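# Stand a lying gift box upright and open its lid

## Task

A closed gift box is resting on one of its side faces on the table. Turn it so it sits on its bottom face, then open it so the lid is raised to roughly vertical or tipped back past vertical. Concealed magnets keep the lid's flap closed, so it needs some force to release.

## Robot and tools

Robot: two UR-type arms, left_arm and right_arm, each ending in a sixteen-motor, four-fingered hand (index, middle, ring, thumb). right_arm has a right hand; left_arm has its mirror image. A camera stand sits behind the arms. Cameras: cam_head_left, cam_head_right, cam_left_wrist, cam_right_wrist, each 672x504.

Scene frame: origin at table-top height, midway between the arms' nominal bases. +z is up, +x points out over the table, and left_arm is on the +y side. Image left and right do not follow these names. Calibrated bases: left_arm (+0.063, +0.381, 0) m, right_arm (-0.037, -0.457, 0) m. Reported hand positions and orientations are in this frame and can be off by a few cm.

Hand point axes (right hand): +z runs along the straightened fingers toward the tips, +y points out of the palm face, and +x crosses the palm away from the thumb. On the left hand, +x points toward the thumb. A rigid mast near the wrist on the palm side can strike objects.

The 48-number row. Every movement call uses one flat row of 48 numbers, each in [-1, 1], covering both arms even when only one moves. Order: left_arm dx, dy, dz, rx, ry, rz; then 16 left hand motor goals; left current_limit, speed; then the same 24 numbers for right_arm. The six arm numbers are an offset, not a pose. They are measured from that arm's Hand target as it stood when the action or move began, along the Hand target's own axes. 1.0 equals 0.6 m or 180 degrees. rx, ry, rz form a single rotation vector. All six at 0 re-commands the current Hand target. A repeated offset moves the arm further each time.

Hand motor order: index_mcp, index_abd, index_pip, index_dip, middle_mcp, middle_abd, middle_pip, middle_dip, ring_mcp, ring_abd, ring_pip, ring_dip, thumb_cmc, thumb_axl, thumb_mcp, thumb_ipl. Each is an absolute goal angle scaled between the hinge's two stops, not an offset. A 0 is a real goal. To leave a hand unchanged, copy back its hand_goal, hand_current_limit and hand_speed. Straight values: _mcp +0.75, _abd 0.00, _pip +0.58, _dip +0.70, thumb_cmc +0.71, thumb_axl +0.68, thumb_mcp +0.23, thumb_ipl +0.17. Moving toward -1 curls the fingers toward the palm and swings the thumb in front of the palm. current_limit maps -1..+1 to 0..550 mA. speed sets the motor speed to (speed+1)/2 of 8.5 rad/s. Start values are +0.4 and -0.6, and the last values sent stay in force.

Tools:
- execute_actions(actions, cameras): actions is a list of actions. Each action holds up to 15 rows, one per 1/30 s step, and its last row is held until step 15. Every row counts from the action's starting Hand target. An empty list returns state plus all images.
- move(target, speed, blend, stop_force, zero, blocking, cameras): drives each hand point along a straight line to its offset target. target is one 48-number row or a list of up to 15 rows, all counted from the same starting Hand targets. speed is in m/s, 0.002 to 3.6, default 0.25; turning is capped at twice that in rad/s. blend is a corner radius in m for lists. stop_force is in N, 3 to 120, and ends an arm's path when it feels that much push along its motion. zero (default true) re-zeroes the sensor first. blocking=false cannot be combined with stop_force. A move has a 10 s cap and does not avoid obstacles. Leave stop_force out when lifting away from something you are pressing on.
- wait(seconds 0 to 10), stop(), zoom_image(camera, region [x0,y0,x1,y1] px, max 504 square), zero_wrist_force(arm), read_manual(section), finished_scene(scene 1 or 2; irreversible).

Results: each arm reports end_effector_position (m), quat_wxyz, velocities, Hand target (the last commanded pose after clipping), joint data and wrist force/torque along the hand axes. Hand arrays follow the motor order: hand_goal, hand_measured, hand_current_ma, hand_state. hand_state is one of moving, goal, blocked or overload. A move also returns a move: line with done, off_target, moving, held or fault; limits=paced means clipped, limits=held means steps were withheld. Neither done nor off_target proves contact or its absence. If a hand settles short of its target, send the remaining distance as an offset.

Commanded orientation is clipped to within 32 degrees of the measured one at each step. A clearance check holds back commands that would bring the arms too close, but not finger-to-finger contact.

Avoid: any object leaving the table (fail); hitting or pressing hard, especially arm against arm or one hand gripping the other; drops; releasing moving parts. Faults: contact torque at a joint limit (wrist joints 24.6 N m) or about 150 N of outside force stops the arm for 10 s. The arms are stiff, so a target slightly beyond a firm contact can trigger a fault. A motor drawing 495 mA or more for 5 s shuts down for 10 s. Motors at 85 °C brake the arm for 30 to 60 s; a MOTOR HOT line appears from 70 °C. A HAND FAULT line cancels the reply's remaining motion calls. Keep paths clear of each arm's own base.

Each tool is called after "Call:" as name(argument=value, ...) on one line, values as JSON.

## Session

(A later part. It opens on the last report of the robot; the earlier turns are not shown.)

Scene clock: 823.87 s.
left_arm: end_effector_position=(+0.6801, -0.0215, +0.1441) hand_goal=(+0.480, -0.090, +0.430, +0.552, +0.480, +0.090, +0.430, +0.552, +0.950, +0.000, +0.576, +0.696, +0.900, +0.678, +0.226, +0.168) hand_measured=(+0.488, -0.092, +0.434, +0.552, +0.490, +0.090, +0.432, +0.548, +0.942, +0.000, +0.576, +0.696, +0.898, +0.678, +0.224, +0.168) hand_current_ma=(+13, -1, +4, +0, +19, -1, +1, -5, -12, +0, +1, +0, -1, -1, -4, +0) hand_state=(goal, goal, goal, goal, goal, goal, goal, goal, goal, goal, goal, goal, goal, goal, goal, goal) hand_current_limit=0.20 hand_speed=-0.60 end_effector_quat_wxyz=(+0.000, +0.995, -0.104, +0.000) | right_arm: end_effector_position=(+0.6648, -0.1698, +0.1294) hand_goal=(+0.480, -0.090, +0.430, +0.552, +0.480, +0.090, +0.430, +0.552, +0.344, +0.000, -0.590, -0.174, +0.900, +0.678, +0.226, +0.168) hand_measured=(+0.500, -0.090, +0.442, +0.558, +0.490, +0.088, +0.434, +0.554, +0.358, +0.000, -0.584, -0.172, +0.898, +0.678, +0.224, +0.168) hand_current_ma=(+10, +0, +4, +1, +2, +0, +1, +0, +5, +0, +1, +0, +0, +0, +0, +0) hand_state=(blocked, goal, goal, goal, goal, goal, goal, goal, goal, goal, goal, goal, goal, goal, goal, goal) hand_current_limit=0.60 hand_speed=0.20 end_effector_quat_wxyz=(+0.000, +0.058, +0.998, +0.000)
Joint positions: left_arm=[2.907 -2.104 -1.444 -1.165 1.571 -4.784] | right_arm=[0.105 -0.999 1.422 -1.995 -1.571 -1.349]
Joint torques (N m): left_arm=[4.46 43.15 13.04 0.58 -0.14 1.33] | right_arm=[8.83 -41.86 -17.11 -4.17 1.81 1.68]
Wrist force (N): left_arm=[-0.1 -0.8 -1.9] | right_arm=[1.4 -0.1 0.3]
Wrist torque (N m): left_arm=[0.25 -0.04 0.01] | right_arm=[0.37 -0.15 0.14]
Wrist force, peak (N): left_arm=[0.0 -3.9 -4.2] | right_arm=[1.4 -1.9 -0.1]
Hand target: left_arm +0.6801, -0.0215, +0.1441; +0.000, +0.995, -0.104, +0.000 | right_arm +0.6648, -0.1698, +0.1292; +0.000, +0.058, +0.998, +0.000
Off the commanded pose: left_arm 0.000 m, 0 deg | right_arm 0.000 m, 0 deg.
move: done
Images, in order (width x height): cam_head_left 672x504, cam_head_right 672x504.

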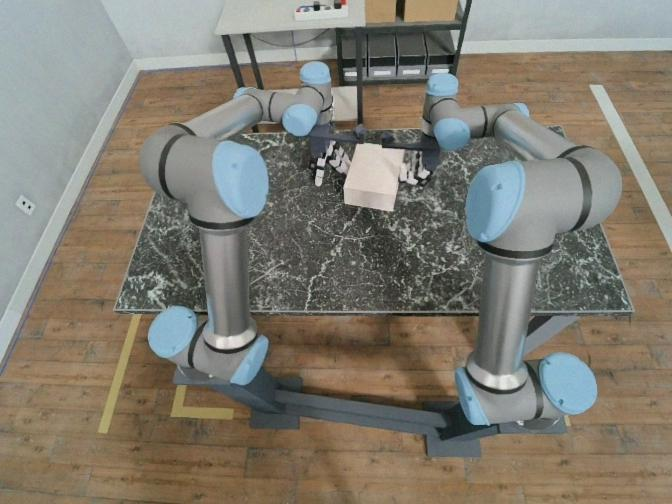

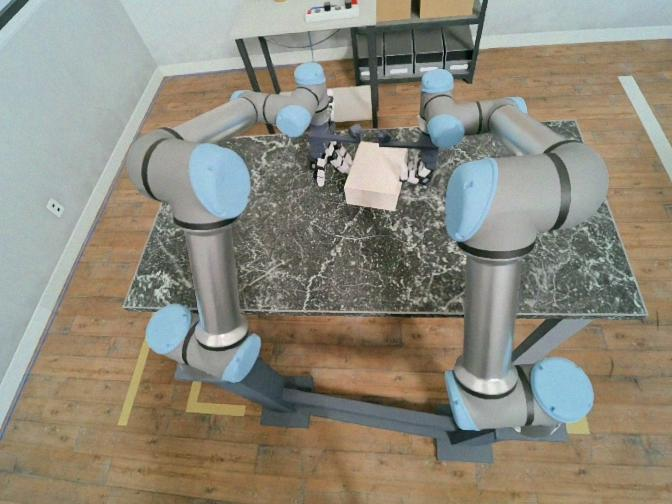

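Call:
move(target=[[0,0,0,0,0,0,0.48,-0.09,0.43,0.551,0.48,0.09,0.43,0.551,0.95,0,0.576,0.696,0.9,0.678,0.226,0.168,0.2,-0.6,0,-0.04,0.0,0,0,0.022,0.48,-0.09,0.43,0.551,0.48,0.09,0.43,0.551,0.95,0,-0.738,-0.608,0.9,0.678,0.226,0.168,0.6,0.2],[0,0,0,0,0,0,0.48,-0.09,0.43,0.551,0.48,0.09,0.43,0.551,0.95,0,0.576,0.696,0.9,0.678,0.226,0.168,0.2,-0.6,0,-0.04,0.035,0,0,0.022,0.48,-0.09,0.43,0.551,0.48,0.09,0.43,0.551,0.95,0,-0.738,-0.608,0.9,0.678,0.226,0.168,0.6,0.2]], speed=0.08)

Call:
move(target=[0,0,0,0,0,0,0.48,-0.09,0.43,0.551,0.48,0.09,0.43,0.551,0.95,0,0.576,0.696,0.9,0.678,0.226,0.168,0.2,-0.6,0,0.12,0,0,0,0,0.48,-0.09,0.43,0.551,0.48,0.09,0.43,0.551,0.95,0,-0.738,-0.608,0.9,0.678,0.226,0.168,0.6,0.2], speed=0.03, stop_force=8, cameras=["cam_head_right"])

Call:
zoom_image(camera="cam_head_right", region=[335, 130, 435, 220])

Scene clock: 848.87 s.
left_arm: end_effector_position=(+0.6801, -0.0215, +0.1441) hand_goal=(+0.480, -0.090, +0.430, +0.552, +0.480, +0.090, +0.430, +0.552, +0.950, +0.000, +0.576, +0.696, +0.900, +0.678, +0.226, +0.168) hand_measured=(+0.488, -0.092, +0.434, +0.552, +0.490, +0.090, +0.432, +0.548, +0.942, +0.000, +0.576, +0.696, +0.898, +0.678, +0.224, +0.168) hand_current_ma=(+12, -1, +4, +0, +19, -1, +1, -5, -12, +0, +1, +0, -1, -1, -4, +0) hand_state=(goal, goal, goal, goal, goal, goal, goal, goal, goal, goal, goal, goal, goal, goal, goal, goal) hand_current_limit=0.20 hand_speed=-0.60 end_effector_quat_wxyz=(+0.000, +0.995, -0.104, +0.000) | right_arm: end_effector_position=(+0.6620, -0.1936, +0.1080) hand_goal=(+0.480, -0.090, +0.430, +0.552, +0.480, +0.090, +0.430, +0.552, +0.950, +0.000, -0.738, -0.608, +0.900, +0.678, +0.226, +0.168) hand_measured=(+0.488, -0.090, +0.434, +0.556, +0.486, +0.088, +0.434, +0.554, +0.946, +0.000, -0.732, -0.606, +0.898, +0.678, +0.224, +0.168) hand_current_ma=(+2, +0, +1, +0, +1, +0, +0, +0, +0, +0, +1, +0, +0, +0, +0, +0) hand_state=(goal, goal, goal, goal, goal, goal, goal, goal, goal, goal, goal, goal, goal, goal, goal, goal) hand_current_limit=0.60 hand_speed=0.20 end_effector_quat_wxyz=(+0.000, +0.092, +0.996, +0.000)
Joint positions: left_arm=[2.907 -2.104 -1.444 -1.165 1.571 -4.784] | right_arm=[0.075 -1.007 1.496 -2.06 -1.571 -1.31]
Joint torques (N m): left_arm=[1.79 45.52 13.7 0.45 -0.24 1.36] | right_arm=[10.88 -54.69 -29.53 -1.19 -0.49 -2.27]
Wrist force (N): left_arm=[-0.1 -0.5 -1.5] | right_arm=[0.9 0.2 -1.1]
Wrist torque (N m): left_arm=[0.21 -0.03 0.00] | right_arm=[0.24 -0.07 0.19]
Wrist force, peak (N): left_arm=[-0.3 -1.0 -2.3] | right_arm=[0.7 0.4 -2.3]
Hand target: left_arm +0.6801, -0.0215, +0.1441; +0.000, +0.995, -0.104, +0.000 | right_arm +0.6620, -0.1936, +0.1082; +0.000, +0.092, +0.996, +0.000
Off the commanded pose: left_arm 0.000 m, 0 deg | right_arm 0.000 m, 0 deg.
move: done

Scene clock: 851.10 s.
left_arm: end_effector_position=(+0.6801, -0.0215, +0.1441) hand_goal=(+0.480, -0.090, +0.430, +0.552, +0.480, +0.090, +0.430, +0.552, +0.950, +0.000, +0.576, +0.696, +0.900, +0.678, +0.226, +0.168) hand_measured=(+0.488, -0.092, +0.434, +0.552, +0.490, +0.090, +0.432, +0.548, +0.942, +0.000, +0.576, +0.696, +0.898, +0.678, +0.224, +0.168) hand_current_ma=(+12, -1, +4, +0, +19, -1, +1, -5, -12, +0, +1, +0, -1, -1, -4, +0) hand_state=(goal, goal, goal, goal, goal, goal, goal, goal, goal, goal, goal, goal, goal, goal, goal, goal) hand_current_limit=0.20 hand_speed=-0.60 end_effector_quat_wxyz=(+0.000, +0.995, -0.104, +0.000) | right_arm: end_effector_position=(+0.6667, -0.1689, +0.1082) hand_goal=(+0.480, -0.090, +0.430, +0.552, +0.480, +0.090, +0.430, +0.552, +0.950, +0.000, -0.738, -0.608, +0.900, +0.678, +0.226, +0.168) hand_measured=(+0.500, -0.090, +0.428, +0.542, +0.492, +0.090, +0.432, +0.548, +0.946, +0.000, -0.732, -0.606, +0.898, +0.678, +0.224, +0.168) hand_current_ma=(+10, +0, +0, -3, +3, +0, +0, +0, +0, +0, +1, +0, +0, +0, +0, +0) hand_state=(blocked, goal, goal, goal, goal, goal, goal, goal, goal, goal, goal, goal, goal, goal, goal, goal) hand_current_limit=0.60 hand_speed=0.20 end_effector_quat_wxyz=(+0.000, +0.092, +0.996, +0.000)
Joint positions: left_arm=[2.907 -2.104 -1.444 -1.165 1.571 -4.784] | right_arm=[0.111 -0.983 1.455 -2.044 -1.571 -1.275]
Joint torques (N m): left_arm=[-0.99 45.88 14.04 0.58 -0.4 1.23] | right_arm=[-8.05 -54.28 -28.06 -3.5 2.14 1.53]
Wrist force (N): left_arm=[-0.5 -2.8 -3.5] | right_arm=[0.3 -1.8 -2.9]
Wrist torque (N m): left_arm=[0.39 -0.13 0.03] | right_arm=[0.34 -0.14 0.28]
Wrist force, peak (N): left_arm=[-0.6 -3.2 -3.6] | right_arm=[0.9 -9.5 -13.0]
Hand target: left_arm +0.6801, -0.0215, +0.1441; +0.000, +0.995, -0.104, +0.000 | right_arm +0.6667, -0.1689, +0.1082; +0.000, +0.092, +0.996, +0.000 (not the last commanded pose)
Off the commanded pose: left_arm 0.000 m, 0 deg | right_arm 0.047 m, 0 deg.
move: contact (right_arm)
Images, in order (width x height): cam_head_right 672x504.

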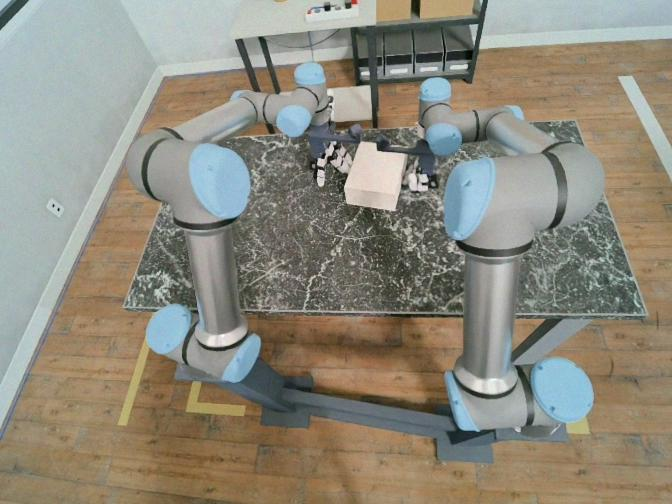

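Scaled by 5.040.

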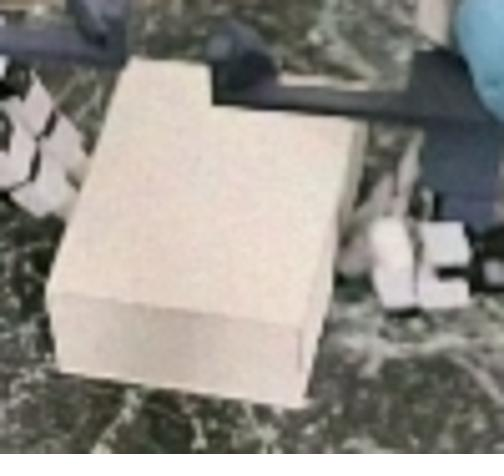

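Call:
move(target=[0,0,0,0,0,0,0.48,-0.09,0.43,0.551,0.48,0.09,0.43,0.551,0.95,0,0.576,0.696,0.9,0.678,0.226,0.168,0.2,-0.6,0,0.003,-0.022,0,0,0,0.48,-0.09,0.43,0.551,0.48,0.09,0.43,0.551,0.95,0,-0.738,-0.608,0.9,0.678,0.226,0.168,0.6,0.2], speed=0.02)

Call:
move(target=[0,0,0,0,0,0,0.48,-0.09,0.43,0.551,0.48,0.09,0.43,0.551,0.95,0,0.576,0.696,0.9,0.678,0.226,0.168,0.2,-0.6,0,0.003,-0.02,0,0,0,0.48,-0.09,0.43,0.551,0.48,0.09,0.43,0.551,0.95,0,-0.738,-0.608,0.9,0.678,0.226,0.168,0.6,0.2], speed=0.02, cameras=["cam_head_right","cam_head_left"])

Call:
zoom_image(camera="cam_head_right", region=[335, 130, 435, 220])

Scene clock: 866.47 s.
left_arm: end_effector_position=(+0.6801, -0.0215, +0.1441) hand_goal=(+0.480, -0.090, +0.430, +0.552, +0.480, +0.090, +0.430, +0.552, +0.950, +0.000, +0.576, +0.696, +0.900, +0.678, +0.226, +0.168) hand_measured=(+0.488, -0.092, +0.434, +0.552, +0.490, +0.090, +0.432, +0.548, +0.942, +0.000, +0.576, +0.696, +0.898, +0.678, +0.224, +0.168) hand_current_ma=(+12, -1, +4, +0, +19, -1, +1, -5, -12, +0, +1, +0, -1, -1, -4, +0) hand_state=(goal, goal, goal, goal, goal, goal, goal, goal, goal, goal, goal, goal, goal, goal, goal, goal) hand_current_limit=0.20 hand_speed=-0.60 end_effector_quat_wxyz=(+0.000, +0.995, -0.104, +0.000) | right_arm: end_effector_position=(+0.6670, -0.1671, +0.1216) hand_goal=(+0.480, -0.090, +0.430, +0.552, +0.480, +0.090, +0.430, +0.552, +0.950, +0.000, -0.738, -0.608, +0.900, +0.678, +0.226, +0.168) hand_measured=(+0.500, -0.090, +0.442, +0.558, +0.496, +0.090, +0.438, +0.556, +0.946, +0.000, -0.732, -0.606, +0.898, +0.678, +0.224, +0.168) hand_current_ma=(+10, +0, +3, +1, +6, +0, +2, +1, +0, +0, +1, +0, +0, +0, +0, +0) hand_state=(blocked, goal, goal, goal, goal, goal, goal, goal, goal, goal, goal, goal, goal, goal, goal, goal) hand_current_limit=0.60 hand_speed=0.20 end_effector_quat_wxyz=(+0.000, +0.092, +0.996, +0.000)
Joint positions: left_arm=[2.907 -2.104 -1.444 -1.165 1.571 -4.784] | right_arm=[0.113 -0.995 1.438 -2.014 -1.571 -1.272]
Joint torques (N m): left_arm=[-4.24 46.13 13.42 0.76 -0.46 0.98] | right_arm=[8.79 -42.74 -17.08 -4.06 1.66 1.54]
Wrist force (N): left_arm=[-0.4 -3.0 -3.2] | right_arm=[1.3 -1.0 0.3]
Wrist torque (N m): left_arm=[0.33 -0.13 0.05] | right_arm=[0.29 -0.17 0.16]
Wrist force, peak (N): left_arm=[-0.8 -3.1 -3.8] | right_arm=[0.7 -2.2 -3.1]
Hand target: left_arm +0.6801, -0.0215, +0.1441; +0.000, +0.995, -0.104, +0.000 | right_arm +0.6670, -0.1671, +0.1214; +0.000, +0.092, +0.996, +0.000
Off the commanded pose: left_arm 0.000 m, 0 deg | right_arm 0.000 m, 0 deg.
move: done

Scene clock: 867.33 s.
left_arm: end_effector_position=(+0.6801, -0.0215, +0.1441) hand_goal=(+0.480, -0.090, +0.430, +0.552, +0.480, +0.090, +0.430, +0.552, +0.950, +0.000, +0.576, +0.696, +0.900, +0.678, +0.226, +0.168) hand_measured=(+0.488, -0.092, +0.434, +0.552, +0.492, +0.090, +0.432, +0.548, +0.942, +0.000, +0.576, +0.696, +0.898, +0.678, +0.224, +0.168) hand_current_ma=(+15, -1, +4, +0, +23, -1, +1, -5, -12, +0, +1, +0, -1, -1, -4, +0) hand_state=(goal, goal, goal, goal, goal, goal, goal, goal, goal, goal, goal, goal, goal, goal, goal, goal) hand_current_limit=0.20 hand_speed=-0.60 end_effector_quat_wxyz=(+0.000, +0.995, -0.104, +0.000) | right_arm: end_effector_position=(+0.6674, -0.1653, +0.1336) hand_goal=(+0.480, -0.090, +0.430, +0.552, +0.480, +0.090, +0.430, +0.552, +0.950, +0.000, -0.738, -0.608, +0.900, +0.678, +0.226, +0.168) hand_measured=(+0.510, -0.090, +0.448, +0.562, +0.506, +0.090, +0.446, +0.562, +0.946, +0.000, -0.732, -0.606, +0.898, +0.678, +0.224, +0.168) hand_current_ma=(+21, +0, +7, +2, +16, +0, +5, +2, +0, +0, +1, +0, +0, +0, +0, +0) hand_state=(blocked, goal, goal, goal, blocked, goal, goal, goal, goal, goal, goal, goal, goal, goal, goal, goal) hand_current_limit=0.60 hand_speed=0.20 end_effector_quat_wxyz=(+0.000, +0.092, +0.996, +0.000)
Joint positions: left_arm=[2.907 -2.104 -1.444 -1.165 1.571 -4.784] | right_arm=[0.116 -1.005 1.42 -1.987 -1.571 -1.269]
Joint torques (N m): left_arm=[-5.13 46.86 13.9 0.63 -0.33 0.88] | right_arm=[9.16 -44 -17.53 -4.22 1.23 1.46]
Wrist force (N): left_arm=[-0.3 -3.6 -4.6] | right_arm=[1.4 -1.9 1.2]
Wrist torque (N m): left_arm=[0.52 -0.06 0.01] | right_arm=[0.32 -0.21 0.16]
Wrist force, peak (N): left_arm=[0.0 -4.1 -4.8] | right_arm=[1.4 -1.9 1.2]
Hand target: left_arm +0.6801, -0.0215, +0.1441; +0.000, +0.995, -0.104, +0.000 | right_arm +0.6673, -0.1654, +0.1334; +0.000, +0.092, +0.996, +0.000
Off the commanded pose: left_arm 0.000 m, 0 deg | right_arm 0.000 m, 0 deg.
move: done
Images, in order (width x height): cam_head_left 672x504, cam_head_right 672x504.

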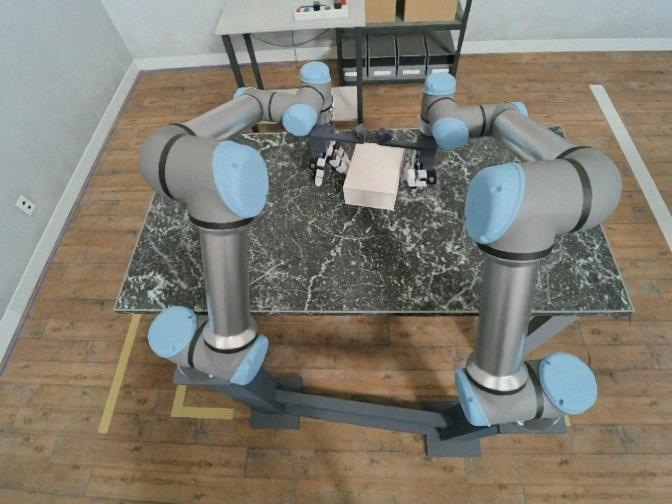

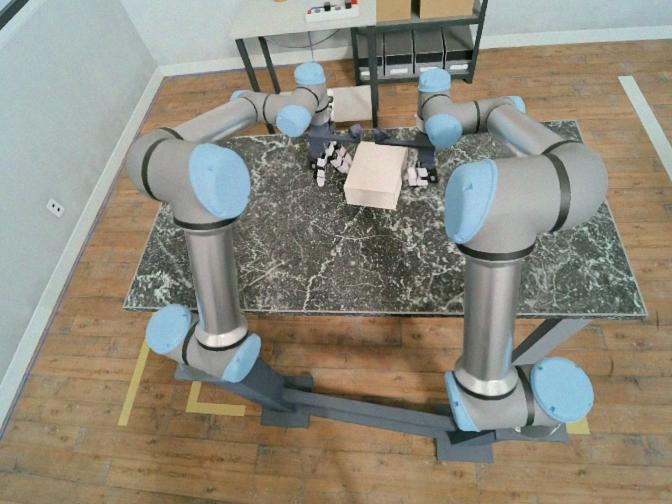

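Scaled by 5.040.

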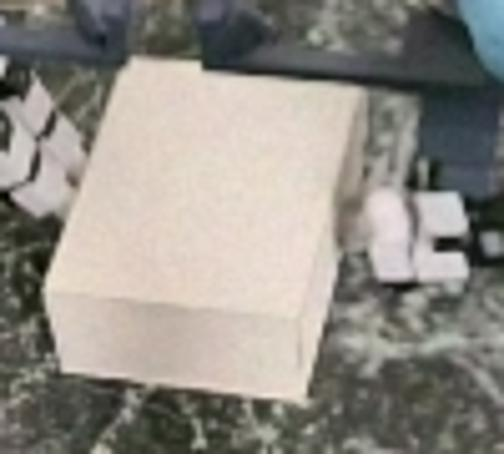

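Call:
move(target=[[0,0,0,0,0,0,0.48,-0.09,0.43,0.551,0.48,0.09,0.43,0.551,0.95,0,0.576,0.696,0.9,0.678,0.226,0.168,0.2,-0.6,0,-0.025,0.0,0,0,0,0.48,-0.09,0.43,0.551,0.48,0.09,0.43,0.551,0.95,0,-0.738,-0.608,0.9,0.678,0.226,0.168,0.6,0.2],[0,0,0,0,0,0,0.48,-0.09,0.43,0.551,0.48,0.09,0.43,0.551,0.95,0,0.576,0.696,0.9,0.678,0.226,0.168,0.2,-0.6,0,-0.025,0.037,0,0,0,0.48,-0.09,0.43,0.551,0.48,0.09,0.43,0.551,0.95,0,-0.738,-0.608,0.9,0.678,0.226,0.168,0.6,0.2]], speed=0.08, blend=[0.004,0])

Call:
move(target=[0,0,0,0,0,0,0.48,-0.09,0.43,0.551,0.48,0.09,0.43,0.551,0.95,0,0.576,0.696,0.9,0.678,0.226,0.168,0.2,-0.6,0,0.03,0,0,0,0,0.48,-0.09,0.43,0.551,0.48,0.09,0.43,0.551,0.95,0,-0.738,-0.608,0.9,0.678,0.226,0.168,0.6,0.2], speed=0.03)

Call:
move(target=[0,0,0,0,0,0,0.48,-0.09,0.43,0.551,0.48,0.09,0.43,0.551,0.95,0,0.576,0.696,0.9,0.678,0.226,0.168,0.2,-0.6,0,0,0,0,0,0,0.3,-0.09,0.43,0.551,0.3,0.09,0.43,0.551,0.95,0,-0.738,-0.608,0.9,0.678,0.226,0.168,0.65,-0.7])

Call:
move(target=[0,0,0,0,0,0,0.48,-0.09,0.43,0.551,0.48,0.09,0.43,0.551,0.95,0,0.576,0.696,0.9,0.678,0.226,0.168,0.2,-0.6,0,0,-0.025,0,0,0,0.3,-0.09,0.43,0.551,0.3,0.09,0.43,0.551,0.95,0,-0.738,-0.608,0.9,0.678,0.226,0.168,0.65,-0.7], speed=0.02, cameras=["cam_head_right","cam_head_left"])

Call:
zoom_image(camera="cam_head_right", region=[335, 130, 435, 220])

Scene clock: 915.80 s.
left_arm: end_effector_position=(+0.6801, -0.0215, +0.1441) hand_goal=(+0.480, -0.090, +0.430, +0.552, +0.480, +0.090, +0.430, +0.552, +0.950, +0.000, +0.576, +0.696, +0.900, +0.678, +0.226, +0.168) hand_measured=(+0.488, -0.092, +0.434, +0.552, +0.486, +0.090, +0.432, +0.550, +0.942, +0.000, +0.576, +0.696, +0.898, +0.678, +0.224, +0.168) hand_current_ma=(+13, -1, +4, +0, +11, -1, +1, -2, -12, +0, +1, +0, -1, -1, -4, +0) hand_state=(goal, goal, goal, goal, goal, goal, goal, goal, goal, goal, goal, goal, goal, goal, goal, goal) hand_current_limit=0.20 hand_speed=-0.60 end_effector_quat_wxyz=(+0.000, +0.995, -0.104, +0.000) | right_arm: end_effector_position=(+0.6645, -0.1802, +0.1111) hand_goal=(+0.480, -0.090, +0.430, +0.552, +0.480, +0.090, +0.430, +0.552, +0.950, +0.000, -0.738, -0.608, +0.900, +0.678, +0.226, +0.168) hand_measured=(+0.488, -0.090, +0.434, +0.556, +0.488, +0.090, +0.434, +0.556, +0.946, +0.000, -0.732, -0.606, +0.898, +0.678, +0.224, +0.168) hand_current_ma=(+2, +0, +1, +0, +1, +0, +0, +0, +0, +0, +1, +0, +0, +0, +0, +0) hand_state=(goal, goal, goal, goal, goal, goal, goal, goal, goal, goal, goal, goal, goal, goal, goal, goal) hand_current_limit=0.60 hand_speed=0.20 end_effector_quat_wxyz=(+0.000, +0.092, +0.996, +0.000)
Joint positions: left_arm=[2.907 -2.104 -1.444 -1.165 1.571 -4.784] | right_arm=[0.095 -0.997 1.471 -2.045 -1.571 -1.291]
Joint torques (N m): left_arm=[-7.48 46.31 13.85 0.78 -0.49 0.95] | right_arm=[10.83 -54.87 -29.26 -1.21 0.31 1.89]
Wrist force (N): left_arm=[0.3 0.4 -0.3] | right_arm=[0.7 0.0 -1.0]
Wrist torque (N m): left_arm=[0.12 -0.07 0.02] | right_arm=[0.20 -0.07 0.12]
Wrist force, peak (N): left_arm=[0.0 -4.3 -4.8] | right_arm=[1.2 -2.1 1.0]
Hand target: left_arm +0.6801, -0.0215, +0.1441; +0.000, +0.995, -0.104, +0.000 | right_arm +0.6646, -0.1801, +0.1112; +0.000, +0.092, +0.996, +0.000
Off the commanded pose: left_arm 0.000 m, 0 deg | right_arm 0.000 m, 0 deg.
move: done

Scene clock: 916.77 s.
left_arm: end_effector_position=(+0.6801, -0.0215, +0.1441) hand_goal=(+0.480, -0.090, +0.430, +0.552, +0.480, +0.090, +0.430, +0.552, +0.950, +0.000, +0.576, +0.696, +0.900, +0.678, +0.226, +0.168) hand_measured=(+0.492, -0.094, +0.434, +0.550, +0.496, +0.086, +0.430, +0.544, +0.942, +0.000, +0.576, +0.696, +0.898, +0.678, +0.224, +0.168) hand_current_ma=(+23, -4, +4, -3, +31, -4, -1, -14, -12, +0, +1, +0, -1, -1, -4, +0) hand_state=(goal, goal, goal, goal, goal, goal, goal, goal, goal, goal, goal, goal, goal, goal, goal, goal) hand_current_limit=0.20 hand_speed=-0.60 end_effector_quat_wxyz=(+0.000, +0.995, -0.104, +0.000) | right_arm: end_effector_position=(+0.6679, -0.1624, +0.1112) hand_goal=(+0.480, -0.090, +0.430, +0.552, +0.480, +0.090, +0.430, +0.552, +0.950, +0.000, -0.738, -0.608, +0.900, +0.678, +0.226, +0.168) hand_measured=(+0.546, -0.094, +0.414, +0.500, +0.540, +0.092, +0.418, +0.502, +0.946, +0.000, -0.732, -0.606, +0.898, +0.678, +0.224, +0.168) hand_current_ma=(+90, +0, -6, -51, +73, +0, -3, -47, +0, +0, +1, +0, +0, +0, +0, +0) hand_state=(blocked, goal, goal, blocked, blocked, goal, goal, blocked, goal, goal, goal, goal, goal, goal, goal, goal) hand_current_limit=0.60 hand_speed=0.20 end_effector_quat_wxyz=(+0.000, +0.092, +0.996, +0.000)
Joint positions: left_arm=[2.907 -2.104 -1.444 -1.165 1.571 -4.784] | right_arm=[0.12 -0.979 1.441 -2.033 -1.571 -1.265]
Joint torques (N m): left_arm=[-8.53 42.28 13.36 0.7 -0.51 1.01] | right_arm=[10.13 -17.04 3.93 -0.44 9.02 -3.04]
Wrist force (N): left_arm=[-0.7 -7.3 -8.9] | right_arm=[0.9 -31.7 -40.7]
Wrist torque (N m): left_arm=[0.77 -0.21 0.06] | right_arm=[3.40 -0.23 0.16]
Wrist force, peak (N): left_arm=[-0.9 -7.8 -9.1] | right_arm=[1.6 -31.5 -41.0]
Hand target: left_arm +0.6801, -0.0215, +0.1441; +0.000, +0.995, -0.104, +0.000 | right_arm +0.6679, -0.1624, +0.1112; +0.000, +0.092, +0.996, +0.000
Off the commanded pose: left_arm 0.000 m, 0 deg | right_arm 0.000 m, 0 deg.
move: done

Scene clock: 917.27 s.
left_arm: end_effector_position=(+0.6801, -0.0215, +0.1441) hand_goal=(+0.480, -0.090, +0.430, +0.552, +0.480, +0.090, +0.430, +0.552, +0.950, +0.000, +0.576, +0.696, +0.900, +0.678, +0.226, +0.168) hand_measured=(+0.492, -0.094, +0.434, +0.550, +0.496, +0.086, +0.430, +0.544, +0.942, +0.000, +0.576, +0.696, +0.898, +0.678, +0.224, +0.168) hand_current_ma=(+23, -4, +4, -3, +31, -4, -1, -14, -12, +0, +1, +0, -1, -1, -4, +0) hand_state=(goal, goal, goal, goal, goal, goal, goal, goal, goal, goal, goal, goal, goal, goal, goal, goal) hand_current_limit=0.20 hand_speed=-0.60 end_effector_quat_wxyz=(+0.000, +0.995, -0.104, +0.000) | right_arm: end_effector_position=(+0.6679, -0.1624, +0.1112) hand_goal=(+0.300, -0.090, +0.430, +0.552, +0.300, +0.090, +0.430, +0.552, +0.950, +0.000, -0.738, -0.608, +0.900, +0.678, +0.226, +0.168) hand_measured=(+0.546, -0.094, +0.414, +0.500, +0.536, +0.092, +0.418, +0.502, +0.946, +0.000, -0.732, -0.606, +0.898, +0.678, +0.224, +0.168) hand_current_ma=(+454, +0, -6, -52, +454, +0, -3, -47, +0, +0, +1, +0, +0, +0, +0, +0) hand_state=(blocked, goal, goal, blocked, blocked, goal, goal, blocked, goal, goal, goal, goal, goal, goal, goal, goal) hand_current_limit=0.65 hand_speed=-0.70 end_effector_quat_wxyz=(+0.000, +0.092, +0.996, +0.000)
Joint positions: left_arm=[2.907 -2.104 -1.444 -1.165 1.571 -4.784] | right_arm=[0.12 -0.979 1.441 -2.033 -1.571 -1.265]
Joint torques (N m): left_arm=[-9.33 38.77 14.37 0.71 -0.55 0.86] | right_arm=[9.71 -19.39 4.02 -0.89 9.44 -3.03]
Wrist force (N): left_arm=[-0.7 -7.4 -8.7] | right_arm=[1.0 -33.6 -41.2]
Wrist torque (N m): left_arm=[0.73 -0.20 0.06] | right_arm=[3.52 -0.23 0.16]
Wrist force, peak (N): left_arm=[-1.0 -7.7 -9.3] | right_arm=[1.0 -33.6 -41.2]
Hand target: left_arm +0.6801, -0.0215, +0.1441; +0.000, +0.995, -0.104, +0.000 | right_arm +0.6679, -0.1624, +0.1112; +0.000, +0.092, +0.996, +0.000
Off the commanded pose: left_arm 0.000 m, 0 deg | right_arm 0.000 m, 0 deg.
move: done

Scene clock: 918.27 s.
left_arm: end_effector_position=(+0.6801, -0.0215, +0.1441) hand_goal=(+0.480, -0.090, +0.430, +0.552, +0.480, +0.090, +0.430, +0.552, +0.950, +0.000, +0.576, +0.696, +0.900, +0.678, +0.226, +0.168) hand_measured=(+0.506, -0.096, +0.428, +0.538, +0.510, +0.086, +0.424, +0.532, +0.942, +0.000, +0.576, +0.696, +0.898, +0.678, +0.224, +0.168) hand_current_ma=(+64, -6, -1, -25, +76, -5, -9, -42, -12, +0, +1, +0, -1, -1, -4, +0) hand_state=(blocked, goal, goal, goal, blocked, goal, goal, blocked, goal, goal, goal, goal, goal, goal, goal, goal) hand_current_limit=0.20 hand_speed=-0.60 end_effector_quat_wxyz=(+0.000, +0.995, -0.104, +0.000) | right_arm: end_effector_position=(+0.6679, -0.1624, +0.1264) hand_goal=(+0.300, -0.090, +0.430, +0.552, +0.300, +0.090, +0.430, +0.552, +0.950, +0.000, -0.738, -0.608, +0.900, +0.678, +0.226, +0.168) hand_measured=(+0.492, -0.082, +0.480, +0.578, +0.484, +0.094, +0.480, +0.586, +0.946, +0.000, -0.732, -0.606, +0.898, +0.678, +0.224, +0.168) hand_current_ma=(+454, +1, +46, +15, +454, +0, +47, +24, +0, +0, +1, +0, +0, +0, +0, +0) hand_state=(blocked, goal, blocked, blocked, blocked, goal, blocked, blocked, goal, goal, goal, goal, goal, goal, goal, goal) hand_current_limit=0.65 hand_speed=-0.70 end_effector_quat_wxyz=(+0.000, +0.092, +0.996, +0.000)
Joint positions: left_arm=[2.907 -2.104 -1.444 -1.165 1.571 -4.784] | right_arm=[0.12 -0.995 1.424 -2 -1.571 -1.265]
Joint torques (N m): left_arm=[-9.72 31.11 14.18 0.84 -4.2 0.73] | right_arm=[10.52 -42.91 -20.14 -4.61 1.05 -1.08]
Wrist force (N): left_arm=[-0.8 -13.8 -16.5] | right_arm=[0.8 -6.5 3.0]
Wrist torque (N m): left_arm=[1.26 -0.17 0.06] | right_arm=[0.73 -0.21 0.20]
Wrist force, peak (N): left_arm=[-0.9 -16.8 -19.2] | right_arm=[0.6 -33.3 -41.3]
Hand target: left_arm +0.6801, -0.0215, +0.1441; +0.000, +0.995, -0.104, +0.000 | right_arm +0.6679, -0.1624, +0.1262; +0.000, +0.092, +0.996, +0.000
Off the commanded pose: left_arm 0.000 m, 0 deg | right_arm 0.000 m, 0 deg.
move: done
Images, in order (width x height): cam_head_left 672x504, cam_head_right 672x504.

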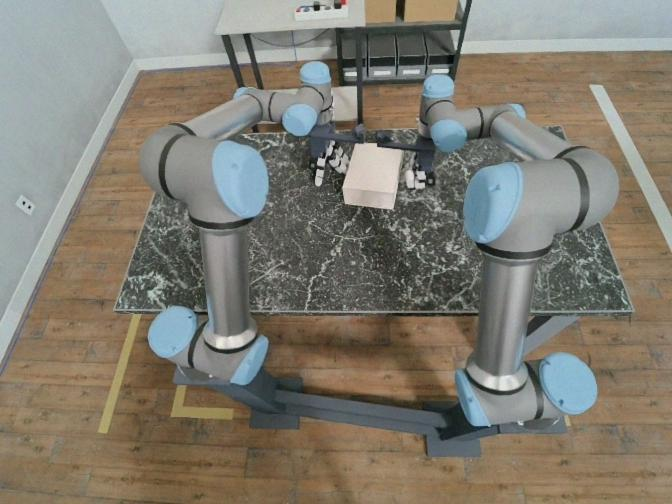

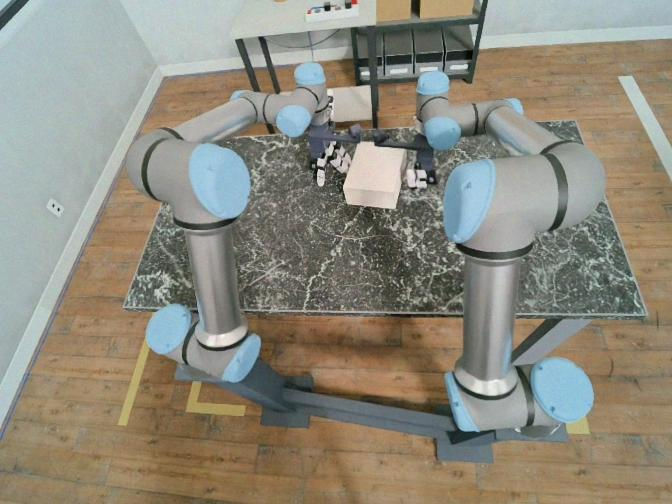

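Scaled by 5.040.

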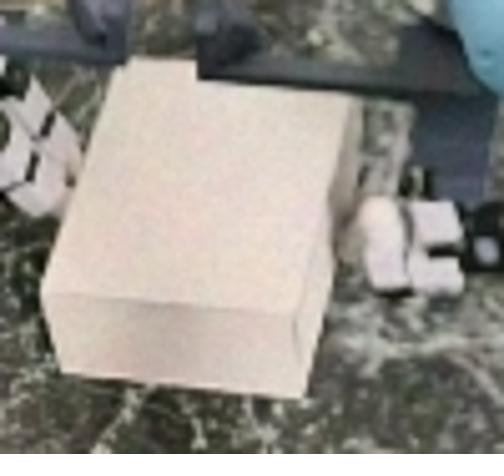

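Call:
move(target=[0,0,0,0,0,0,0.48,-0.09,0.43,0.551,0.48,0.09,0.43,0.551,0.95,0,0.576,0.696,0.9,0.678,0.226,0.168,0.2,-0.6,0,0,-0.015,0,0,0,0.3,-0.09,0.43,0.551,0.3,0.09,0.43,0.551,0.95,0,-0.738,-0.608,0.9,0.678,0.226,0.168,0.65,-0.7], speed=0.02)

Call:
move(target=[0,0,0,0,0,0,0.48,-0.09,0.43,0.551,0.48,0.09,0.43,0.551,0.95,0,0.576,0.696,0.9,0.678,0.226,0.168,0.2,-0.6,0,0,-0.015,0,0,0,0.3,-0.09,0.43,0.551,0.3,0.09,0.43,0.551,0.95,0,-0.738,-0.608,0.9,0.678,0.226,0.168,0.65,-0.7], speed=0.02, cameras=["cam_head_right","cam_head_left"])

Call:
zoom_image(camera="cam_head_right", region=[335, 130, 435, 220])

Call:
zoom_image(camera="cam_head_left", region=[335, 130, 435, 220])

Scene clock: 936.63 s.
left_arm: end_effector_position=(+0.6801, -0.0215, +0.1440) hand_goal=(+0.480, -0.090, +0.430, +0.552, +0.480, +0.090, +0.430, +0.552, +0.950, +0.000, +0.576, +0.696, +0.900, +0.678, +0.226, +0.168) hand_measured=(+0.518, -0.096, +0.436, +0.538, +0.518, +0.086, +0.436, +0.536, +0.942, +0.000, +0.576, +0.696, +0.898, +0.678, +0.224, +0.168) hand_current_ma=(+102, -6, +7, -24, +104, -3, +9, -30, -12, +0, +1, +0, -1, -1, -4, +0) hand_state=(blocked, goal, goal, goal, blocked, goal, goal, goal, goal, goal, goal, goal, goal, goal, goal, goal) hand_current_limit=0.20 hand_speed=-0.60 end_effector_quat_wxyz=(+0.000, +0.995, -0.104, +0.000) | right_arm: end_effector_position=(+0.6679, -0.1624, +0.1354) hand_goal=(+0.300, -0.090, +0.430, +0.552, +0.300, +0.090, +0.430, +0.552, +0.950, +0.000, -0.738, -0.608, +0.900, +0.678, +0.226, +0.168) hand_measured=(+0.484, -0.082, +0.480, +0.578, +0.476, +0.092, +0.480, +0.586, +0.946, +0.000, -0.732, -0.606, +0.898, +0.678, +0.224, +0.168) hand_current_ma=(+454, +1, +46, +15, +454, +0, +48, +24, +0, +0, +1, +0, +0, +0, +0, +0) hand_state=(blocked, goal, blocked, blocked, blocked, goal, blocked, blocked, goal, goal, goal, goal, goal, goal, goal, goal) hand_current_limit=0.65 hand_speed=-0.70 end_effector_quat_wxyz=(+0.000, +0.092, +0.996, +0.000)
Joint positions: left_arm=[2.907 -2.104 -1.444 -1.165 1.571 -4.784] | right_arm=[0.12 -1.004 1.413 -1.981 -1.571 -1.265]
Joint torques (N m): left_arm=[-13.17 35.63 14.19 0.69 -2.97 0.75] | right_arm=[12.39 -44.26 -19.77 -4.56 3.51 1.26]
Wrist force (N): left_arm=[-0.2 -11.3 -10.9] | right_arm=[0.9 -6.2 1.5]
Wrist torque (N m): left_arm=[0.99 -0.04 0.02] | right_arm=[0.83 -0.16 0.19]
Wrist force, peak (N): left_arm=[-0.6 -15.3 -17.5] | right_arm=[0.7 -6.9 2.5]
Hand target: left_arm +0.6801, -0.0215, +0.1441; +0.000, +0.995, -0.104, +0.000 | right_arm +0.6679, -0.1624, +0.1352; +0.000, +0.092, +0.996, +0.000
Off the commanded pose: left_arm 0.000 m, 0 deg | right_arm 0.000 m, 0 deg.
move: done

Scene clock: 937.37 s.
left_arm: end_effector_position=(+0.6801, -0.0215, +0.1441) hand_goal=(+0.480, -0.090, +0.430, +0.552, +0.480, +0.090, +0.430, +0.552, +0.950, +0.000, +0.576, +0.696, +0.900, +0.678, +0.226, +0.168) hand_measured=(+0.528, -0.096, +0.448, +0.550, +0.528, +0.086, +0.448, +0.546, +0.942, +0.000, +0.576, +0.696, +0.898, +0.678, +0.224, +0.168) hand_current_ma=(+138, -6, +34, -2, +141, -3, +33, -7, -12, +0, +1, +0, -1, -1, -4, +0) hand_state=(blocked, goal, goal, goal, blocked, goal, goal, goal, goal, goal, goal, goal, goal, goal, goal, goal) hand_current_limit=0.20 hand_speed=-0.60 end_effector_quat_wxyz=(+0.000, +0.995, -0.104, +0.000) | right_arm: end_effector_position=(+0.6679, -0.1624, +0.1444) hand_goal=(+0.300, -0.090, +0.430, +0.552, +0.300, +0.090, +0.430, +0.552, +0.950, +0.000, -0.738, -0.608, +0.900, +0.678, +0.226, +0.168) hand_measured=(+0.466, -0.082, +0.480, +0.578, +0.458, +0.092, +0.480, +0.586, +0.946, +0.000, -0.732, -0.606, +0.898, +0.678, +0.224, +0.168) hand_current_ma=(+454, +1, +46, +15, +447, +0, +48, +24, +0, +0, +1, +0, +0, +0, +0, +0) hand_state=(blocked, goal, blocked, blocked, blocked, goal, blocked, blocked, goal, goal, goal, goal, goal, goal, goal, goal) hand_current_limit=0.65 hand_speed=-0.70 end_effector_quat_wxyz=(+0.000, +0.092, +0.996, +0.000)
Joint positions: left_arm=[2.907 -2.104 -1.444 -1.165 1.571 -4.784] | right_arm=[0.12 -1.012 1.402 -1.961 -1.571 -1.265]
Joint torques (N m): left_arm=[-14.48 43.13 14.72 0.79 -1.29 0.9] | right_arm=[12.64 -43.5 -19.53 -4.51 3.1 1.3]
Wrist force (N): left_arm=[-0.2 -12.3 -10.6] | right_arm=[0.9 -6.4 1.0]
Wrist torque (N m): left_arm=[1.11 -0.04 0.03] | right_arm=[0.85 -0.18 0.19]
Wrist force, peak (N): left_arm=[0.2 -14.2 -14.0] | right_arm=[1.0 -6.6 1.7]
Hand target: left_arm +0.6801, -0.0215, +0.1441; +0.000, +0.995, -0.104, +0.000 | right_arm +0.6679, -0.1624, +0.1442; +0.000, +0.092, +0.996, +0.000
Off the commanded pose: left_arm 0.000 m, 0 deg | right_arm 0.000 m, 0 deg.
move: done
Images, in order (width x height): cam_head_left 672x504, cam_head_right 672x504.

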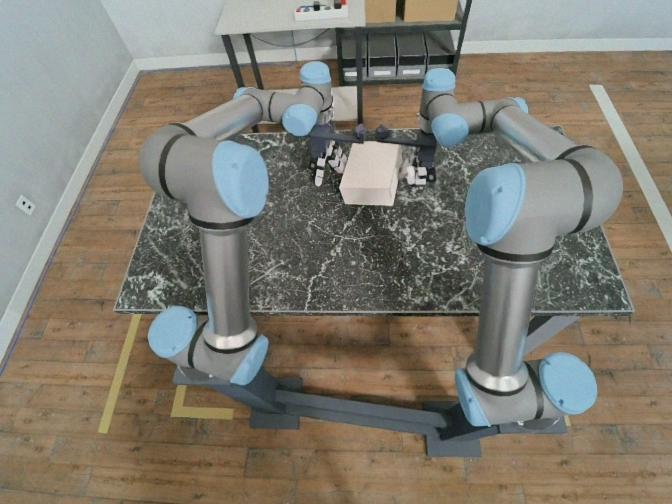

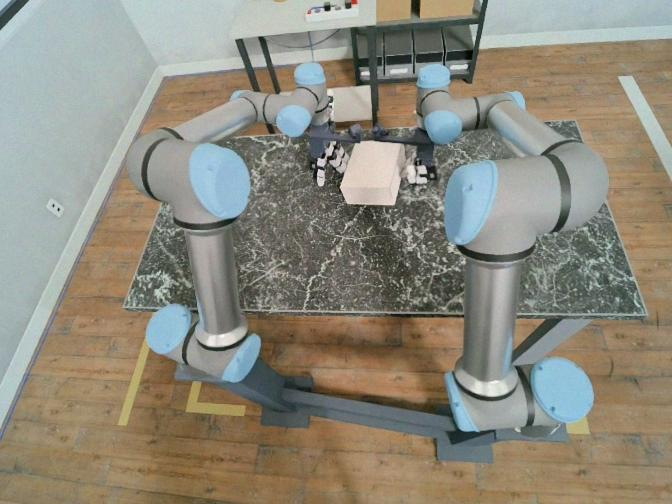

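Scaled by 5.040.

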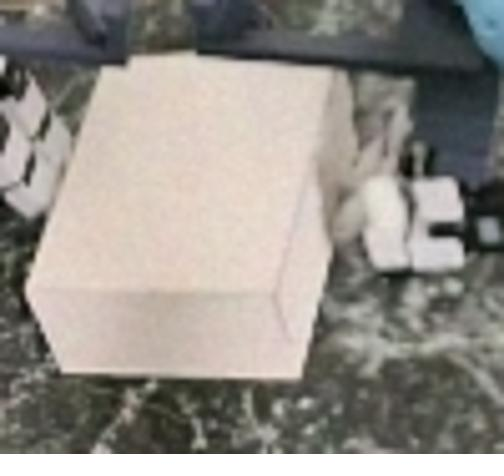

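Scaled by 5.040.

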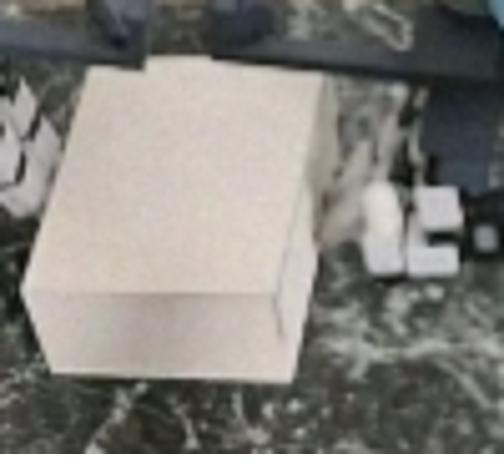

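Call:
move(target=[[0,0,0,0,0,0,0.48,-0.09,0.43,0.551,0.48,0.09,0.43,0.551,0.95,0,0.576,0.696,0.9,0.678,0.226,0.168,0.2,-0.6,0,0,0.055,0,0,0,0.3,-0.09,0.43,0.551,0.3,0.09,0.43,0.551,0.95,0,-0.738,-0.608,0.9,0.678,0.226,0.168,0.65,-0.7],[0,0,0,0,0,0,0.48,-0.09,0.43,0.551,0.48,0.09,0.43,0.551,0.95,0,0.576,0.696,0.9,0.678,0.226,0.168,0.2,-0.6,0,-0.05,0.055,0,0,0,0.3,-0.09,0.43,0.551,0.3,0.09,0.43,0.551,0.95,0,-0.738,-0.608,0.9,0.678,0.226,0.168,0.65,-0.7],[0,-0.03,-0.048,0,0,0,0.48,-0.09,0.43,0.551,0.48,0.09,0.43,0.551,0.95,0,0.576,0.696,0.9,0.678,0.226,0.168,0.4,-0.6,-0.025,-0.05,0.03,0,0,0,0.48,0,0.43,0.551,0.62,0,0.43,0.551,0.48,0,0.43,0.551,0.9,0.678,0.226,0.168,0.65,0]], speed=[0.03,0.05,0.08], cameras=["cam_head_right","cam_head_left"])

Call:
zoom_image(camera="cam_head_right", region=[335, 130, 435, 220])

Call:
zoom_image(camera="cam_head_left", region=[335, 130, 435, 220])

Scene clock: 1059.87 s.
left_arm: end_effector_position=(+0.6838, -0.0039, +0.1729) hand_goal=(+0.480, -0.090, +0.430, +0.552, +0.480, +0.090, +0.430, +0.552, +0.950, +0.000, +0.576, +0.696, +0.900, +0.678, +0.226, +0.168) hand_measured=(+0.488, -0.092, +0.436, +0.554, +0.486, +0.088, +0.434, +0.554, +0.942, +0.000, +0.576, +0.696, +0.898, +0.678, +0.224, +0.168) hand_current_ma=(+13, -2, +7, +1, +10, -2, +6, +2, -12, +0, +1, +0, -1, -1, -4, +0) hand_state=(goal, goal, goal, goal, goal, goal, goal, goal, goal, goal, goal, goal, goal, goal, goal, goal) hand_current_limit=0.40 hand_speed=-0.60 end_effector_quat_wxyz=(+0.000, +0.995, -0.104, +0.000) | right_arm: end_effector_position=(+0.6771, -0.1947, +0.1262) hand_goal=(+0.480, +0.000, +0.430, +0.552, +0.620, +0.000, +0.430, +0.552, +0.480, +0.000, +0.430, +0.552, +0.900, +0.678, +0.226, +0.168) hand_measured=(+0.480, -0.004, +0.434, +0.556, +0.620, +0.002, +0.434, +0.556, +0.346, -0.006, -0.030, +0.392, +0.898, +0.678, +0.224, +0.168) hand_current_ma=(+0, +0, +0, +0, +0, +0, +0, +0, -325, -1, -454, -408, +0, +0, +0, +0) hand_state=(goal, goal, goal, goal, goal, goal, goal, goal, blocked, goal, blocked, blocked, goal, goal, goal, goal) hand_current_limit=0.65 hand_speed=0.00 end_effector_quat_wxyz=(+0.000, +0.092, +0.996, +0.000)
Joint positions: left_arm=[2.934 -2.068 -1.421 -1.223 1.571 -4.757] | right_arm=[0.072 -0.996 1.425 -2.001 -1.571 -1.313]
Joint torques (N m): left_arm=[-9.69 34.18 13.77 3.28 -1.92 -1.97] | right_arm=[13.81 -41.04 -11.42 -1.25 2.06 2.37]
Wrist force (N): left_arm=[0.6 -0.1 0.1] | right_arm=[2.0 -5.6 -10.0]
Wrist torque (N m): left_arm=[0.01 -0.10 0.11] | right_arm=[0.10 0.47 -0.08]
Wrist force, peak (N): left_arm=[-0.1 -12.2 -10.7] | right_arm=[1.2 -23.9 -20.9]
Hand target: left_arm +0.6838, -0.0039, +0.1729; +0.000, +0.995, -0.104, +0.000 | right_arm +0.6771, -0.1947, +0.1262; +0.000, +0.092, +0.996, +0.000
Off the commanded pose: left_arm 0.000 m, 0 deg | right_arm 0.000 m, 0 deg.
move: done
Images, in order (width x height): cam_head_left 672x504, cam_head_right 672x504.

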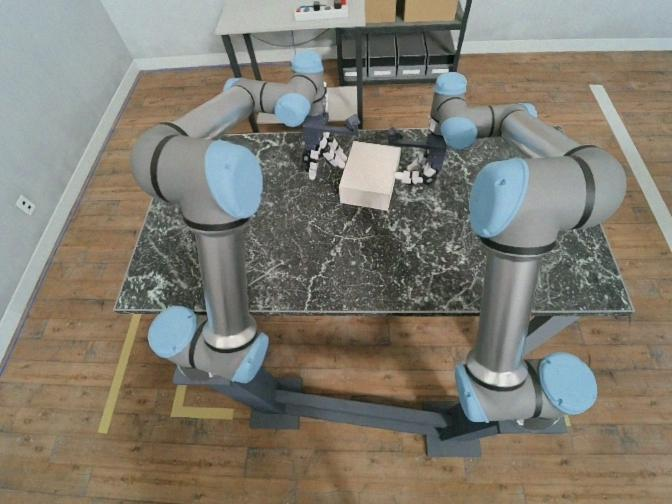

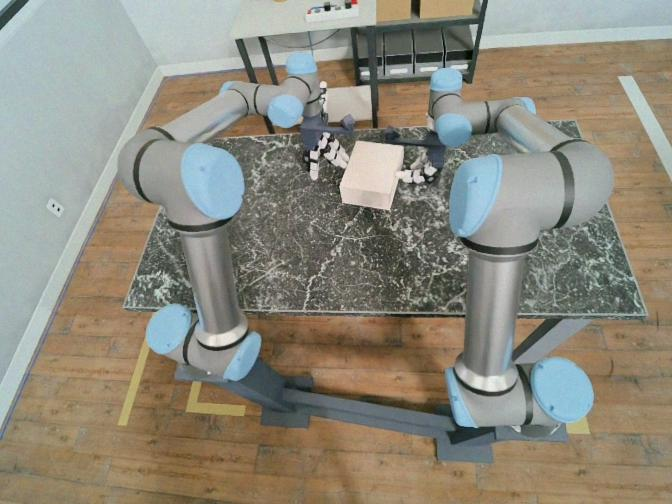

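Scaled by 5.040.

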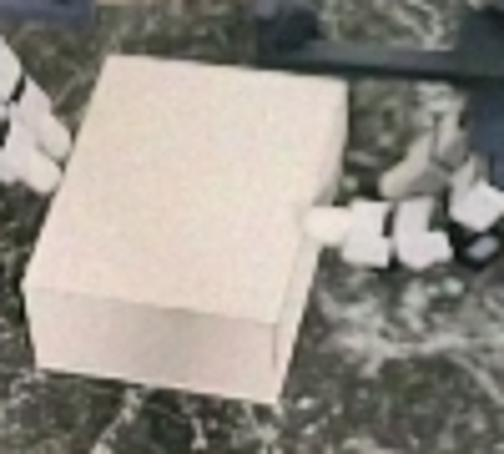

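Scaled by 5.040.

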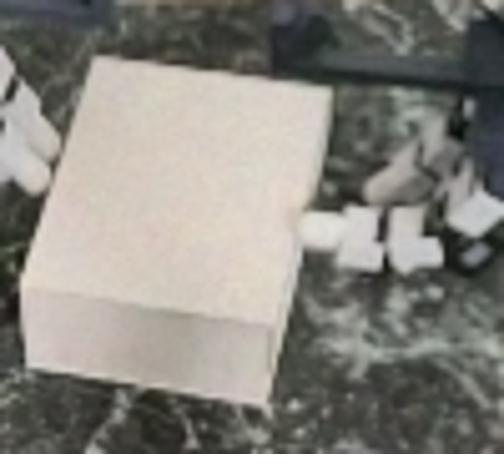

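Call:
move(target=[0,0,0,0,0,0,0.48,-0.09,0.43,0.551,0.48,0.09,0.43,0.551,0.95,0,0.576,0.696,0.9,0.678,0.226,0.168,0.4,-0.6,0,-0.08,0,0,0,0,0.48,0,0.43,0.551,0.62,0,0.43,0.551,0.48,0,0.43,0.551,0.9,0.678,0.226,0.168,0.65,0], speed=0.1)

Call:
move(target=[0,0.08,0,0,0,0,0.48,-0.09,0.43,0.551,0.48,0.09,0.43,0.551,0.95,0,0.576,0.696,0.9,0.678,0.226,0.168,0.4,-0.6,0,0,0.027,0,0,0,0.48,0,0.43,0.551,0.62,0,0.43,0.551,0.48,0,0.43,0.551,0.9,0.678,0.226,0.168,0.65,0], speed=0.03, stop_force=4, cameras=["cam_head_right","cam_head_left"])

Call:
zoom_image(camera="cam_head_right", region=[335, 130, 435, 220])

Scene clock: 1075.90 s.
left_arm: end_effector_position=(+0.6838, -0.0039, +0.1729) hand_goal=(+0.480, -0.090, +0.430, +0.552, +0.480, +0.090, +0.430, +0.552, +0.950, +0.000, +0.576, +0.696, +0.900, +0.678, +0.226, +0.168) hand_measured=(+0.488, -0.092, +0.436, +0.554, +0.486, +0.088, +0.434, +0.554, +0.942, +0.000, +0.576, +0.696, +0.898, +0.678, +0.224, +0.168) hand_current_ma=(+13, -2, +7, +1, +10, -2, +6, +2, -12, +0, +1, +0, -1, -1, -4, +0) hand_state=(goal, goal, goal, goal, goal, goal, goal, goal, goal, goal, goal, goal, goal, goal, goal, goal) hand_current_limit=0.40 hand_speed=-0.60 end_effector_quat_wxyz=(+0.000, +0.995, -0.104, +0.000) | right_arm: end_effector_position=(+0.6683, -0.2419, +0.1263) hand_goal=(+0.480, +0.000, +0.430, +0.552, +0.620, +0.000, +0.430, +0.552, +0.480, +0.000, +0.430, +0.552, +0.900, +0.678, +0.226, +0.168) hand_measured=(+0.480, -0.004, +0.434, +0.556, +0.620, +0.002, +0.434, +0.556, +0.482, -0.004, +0.428, +0.550, +0.898, +0.678, +0.224, +0.168) hand_current_ma=(+0, +0, +0, +0, +0, +0, +0, +0, +0, +0, +0, +0, +0, +0, +0, +0) hand_state=(goal, goal, goal, goal, goal, goal, goal, goal, goal, goal, goal, goal, goal, goal, goal, goal) hand_current_limit=0.65 hand_speed=0.00 end_effector_quat_wxyz=(+0.000, +0.092, +0.996, +0.000)
Joint positions: left_arm=[2.934 -2.068 -1.421 -1.223 1.571 -4.757] | right_arm=[0.003 -1.038 1.494 -2.028 -1.571 -1.383]
Joint torques (N m): left_arm=[-9.75 34.68 13.07 0.86 -1.83 -1.79] | right_arm=[9.64 -35.46 -29.94 -1.32 0.8 2.15]
Wrist force (N): left_arm=[0.3 -0.3 0.0] | right_arm=[1.6 0.4 -0.6]
Wrist torque (N m): left_arm=[-0.01 -0.07 0.10] | right_arm=[0.20 -0.16 0.12]
Wrist force, peak (N): left_arm=[0.9 -0.4 0.2] | right_arm=[2.3 -5.6 -10.6]
Hand target: left_arm +0.6838, -0.0039, +0.1729; +0.000, +0.995, -0.104, +0.000 | right_arm +0.6683, -0.2419, +0.1262; +0.000, +0.092, +0.996, +0.000
Off the commanded pose: left_arm 0.000 m, 0 deg | right_arm 0.000 m, 0 deg.
move: done

Scene clock: 1078.63 s.
left_arm: end_effector_position=(+0.6739, -0.0509, +0.1729) hand_goal=(+0.480, -0.090, +0.430, +0.552, +0.480, +0.090, +0.430, +0.552, +0.950, +0.000, +0.576, +0.696, +0.900, +0.678, +0.226, +0.168) hand_measured=(+0.488, -0.090, +0.436, +0.554, +0.492, +0.088, +0.434, +0.552, +0.942, +0.000, +0.576, +0.696, +0.898, +0.678, +0.224, +0.168) hand_current_ma=(+13, +0, +7, +1, +20, -1, +4, -1, -12, +0, +1, +0, -1, -1, -4, +0) hand_state=(goal, goal, goal, goal, goal, goal, goal, goal, goal, goal, goal, goal, goal, goal, goal, goal) hand_current_limit=0.40 hand_speed=-0.60 end_effector_quat_wxyz=(+0.000, +0.995, -0.104, +0.000) | right_arm: end_effector_position=(+0.6683, -0.2419, +0.1150) hand_goal=(+0.480, +0.000, +0.430, +0.552, +0.620, +0.000, +0.430, +0.552, +0.480, +0.000, +0.430, +0.552, +0.900, +0.678, +0.226, +0.168) hand_measured=(+0.480, -0.004, +0.434, +0.556, +0.624, +0.002, +0.428, +0.548, +0.482, -0.004, +0.428, +0.550, +0.898, +0.678, +0.224, +0.168) hand_current_ma=(+0, +0, +0, +0, +0, +0, +0, +0, +0, +0, +0, +0, +0, +0, +0, +0) hand_state=(goal, goal, goal, goal, goal, goal, goal, goal, goal, goal, goal, goal, goal, goal, goal, goal) hand_current_limit=0.65 hand_speed=0.00 end_effector_quat_wxyz=(+0.000, +0.092, +0.996, +0.000)
Joint positions: left_arm=[2.863 -2.098 -1.374 -1.24 1.571 -4.828] | right_arm=[0.003 -1.026 1.507 -2.052 -1.571 -1.382]
Joint torques (N m): left_arm=[7.85 49.78 13.42 4.36 -0.05 2.14] | right_arm=[10.72 -51.88 -28.25 -2.38 1.75 -0.42]
Wrist force (N): left_arm=[0.4 -1.3 -1.2] | right_arm=[2.0 -1.2 -4.4]
Wrist torque (N m): left_arm=[0.11 -0.11 0.12] | right_arm=[0.47 -0.13 0.13]
Wrist force, peak (N): left_arm=[0.6 -3.1 -3.2] | right_arm=[1.6 -2.9 -8.4]
Hand target: left_arm +0.6739, -0.0509, +0.1729; +0.000, +0.995, -0.104, +0.000 | right_arm +0.6683, -0.2419, +0.1150; +0.000, +0.092, +0.996, +0.000 (not the last commanded pose)
Off the commanded pose: left_arm 0.000 m, 0 deg | right_arm 0.005 m, 0 deg.
move: contact (right_arm)
Images, in order (width x height): cam_head_left 672x504, cam_head_right 672x504.

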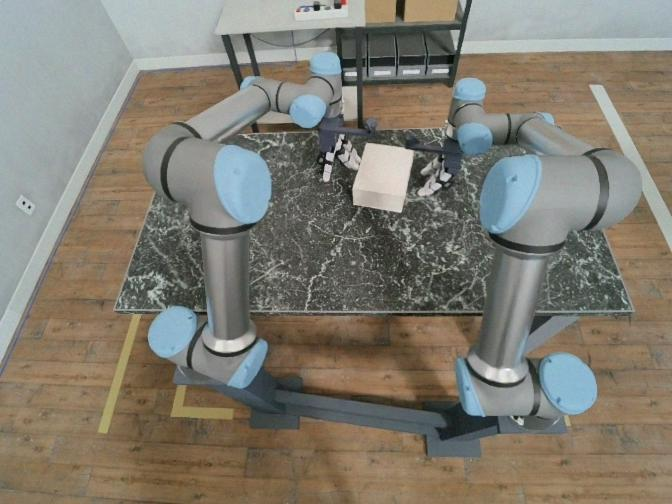

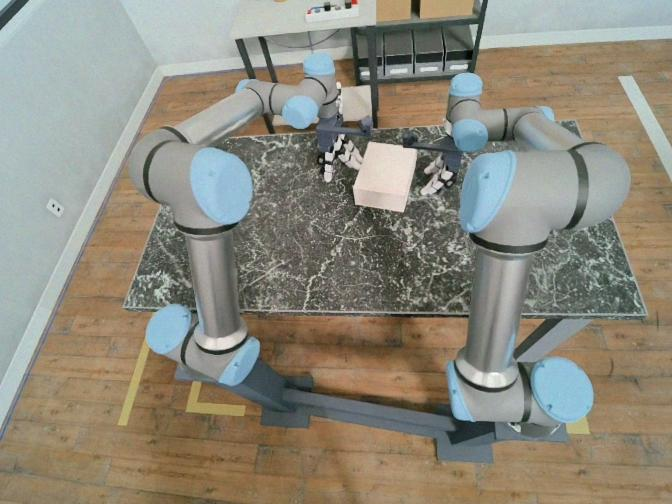

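Scaled by 5.040.

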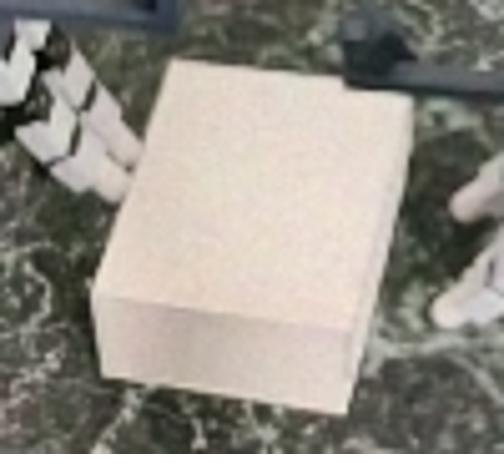

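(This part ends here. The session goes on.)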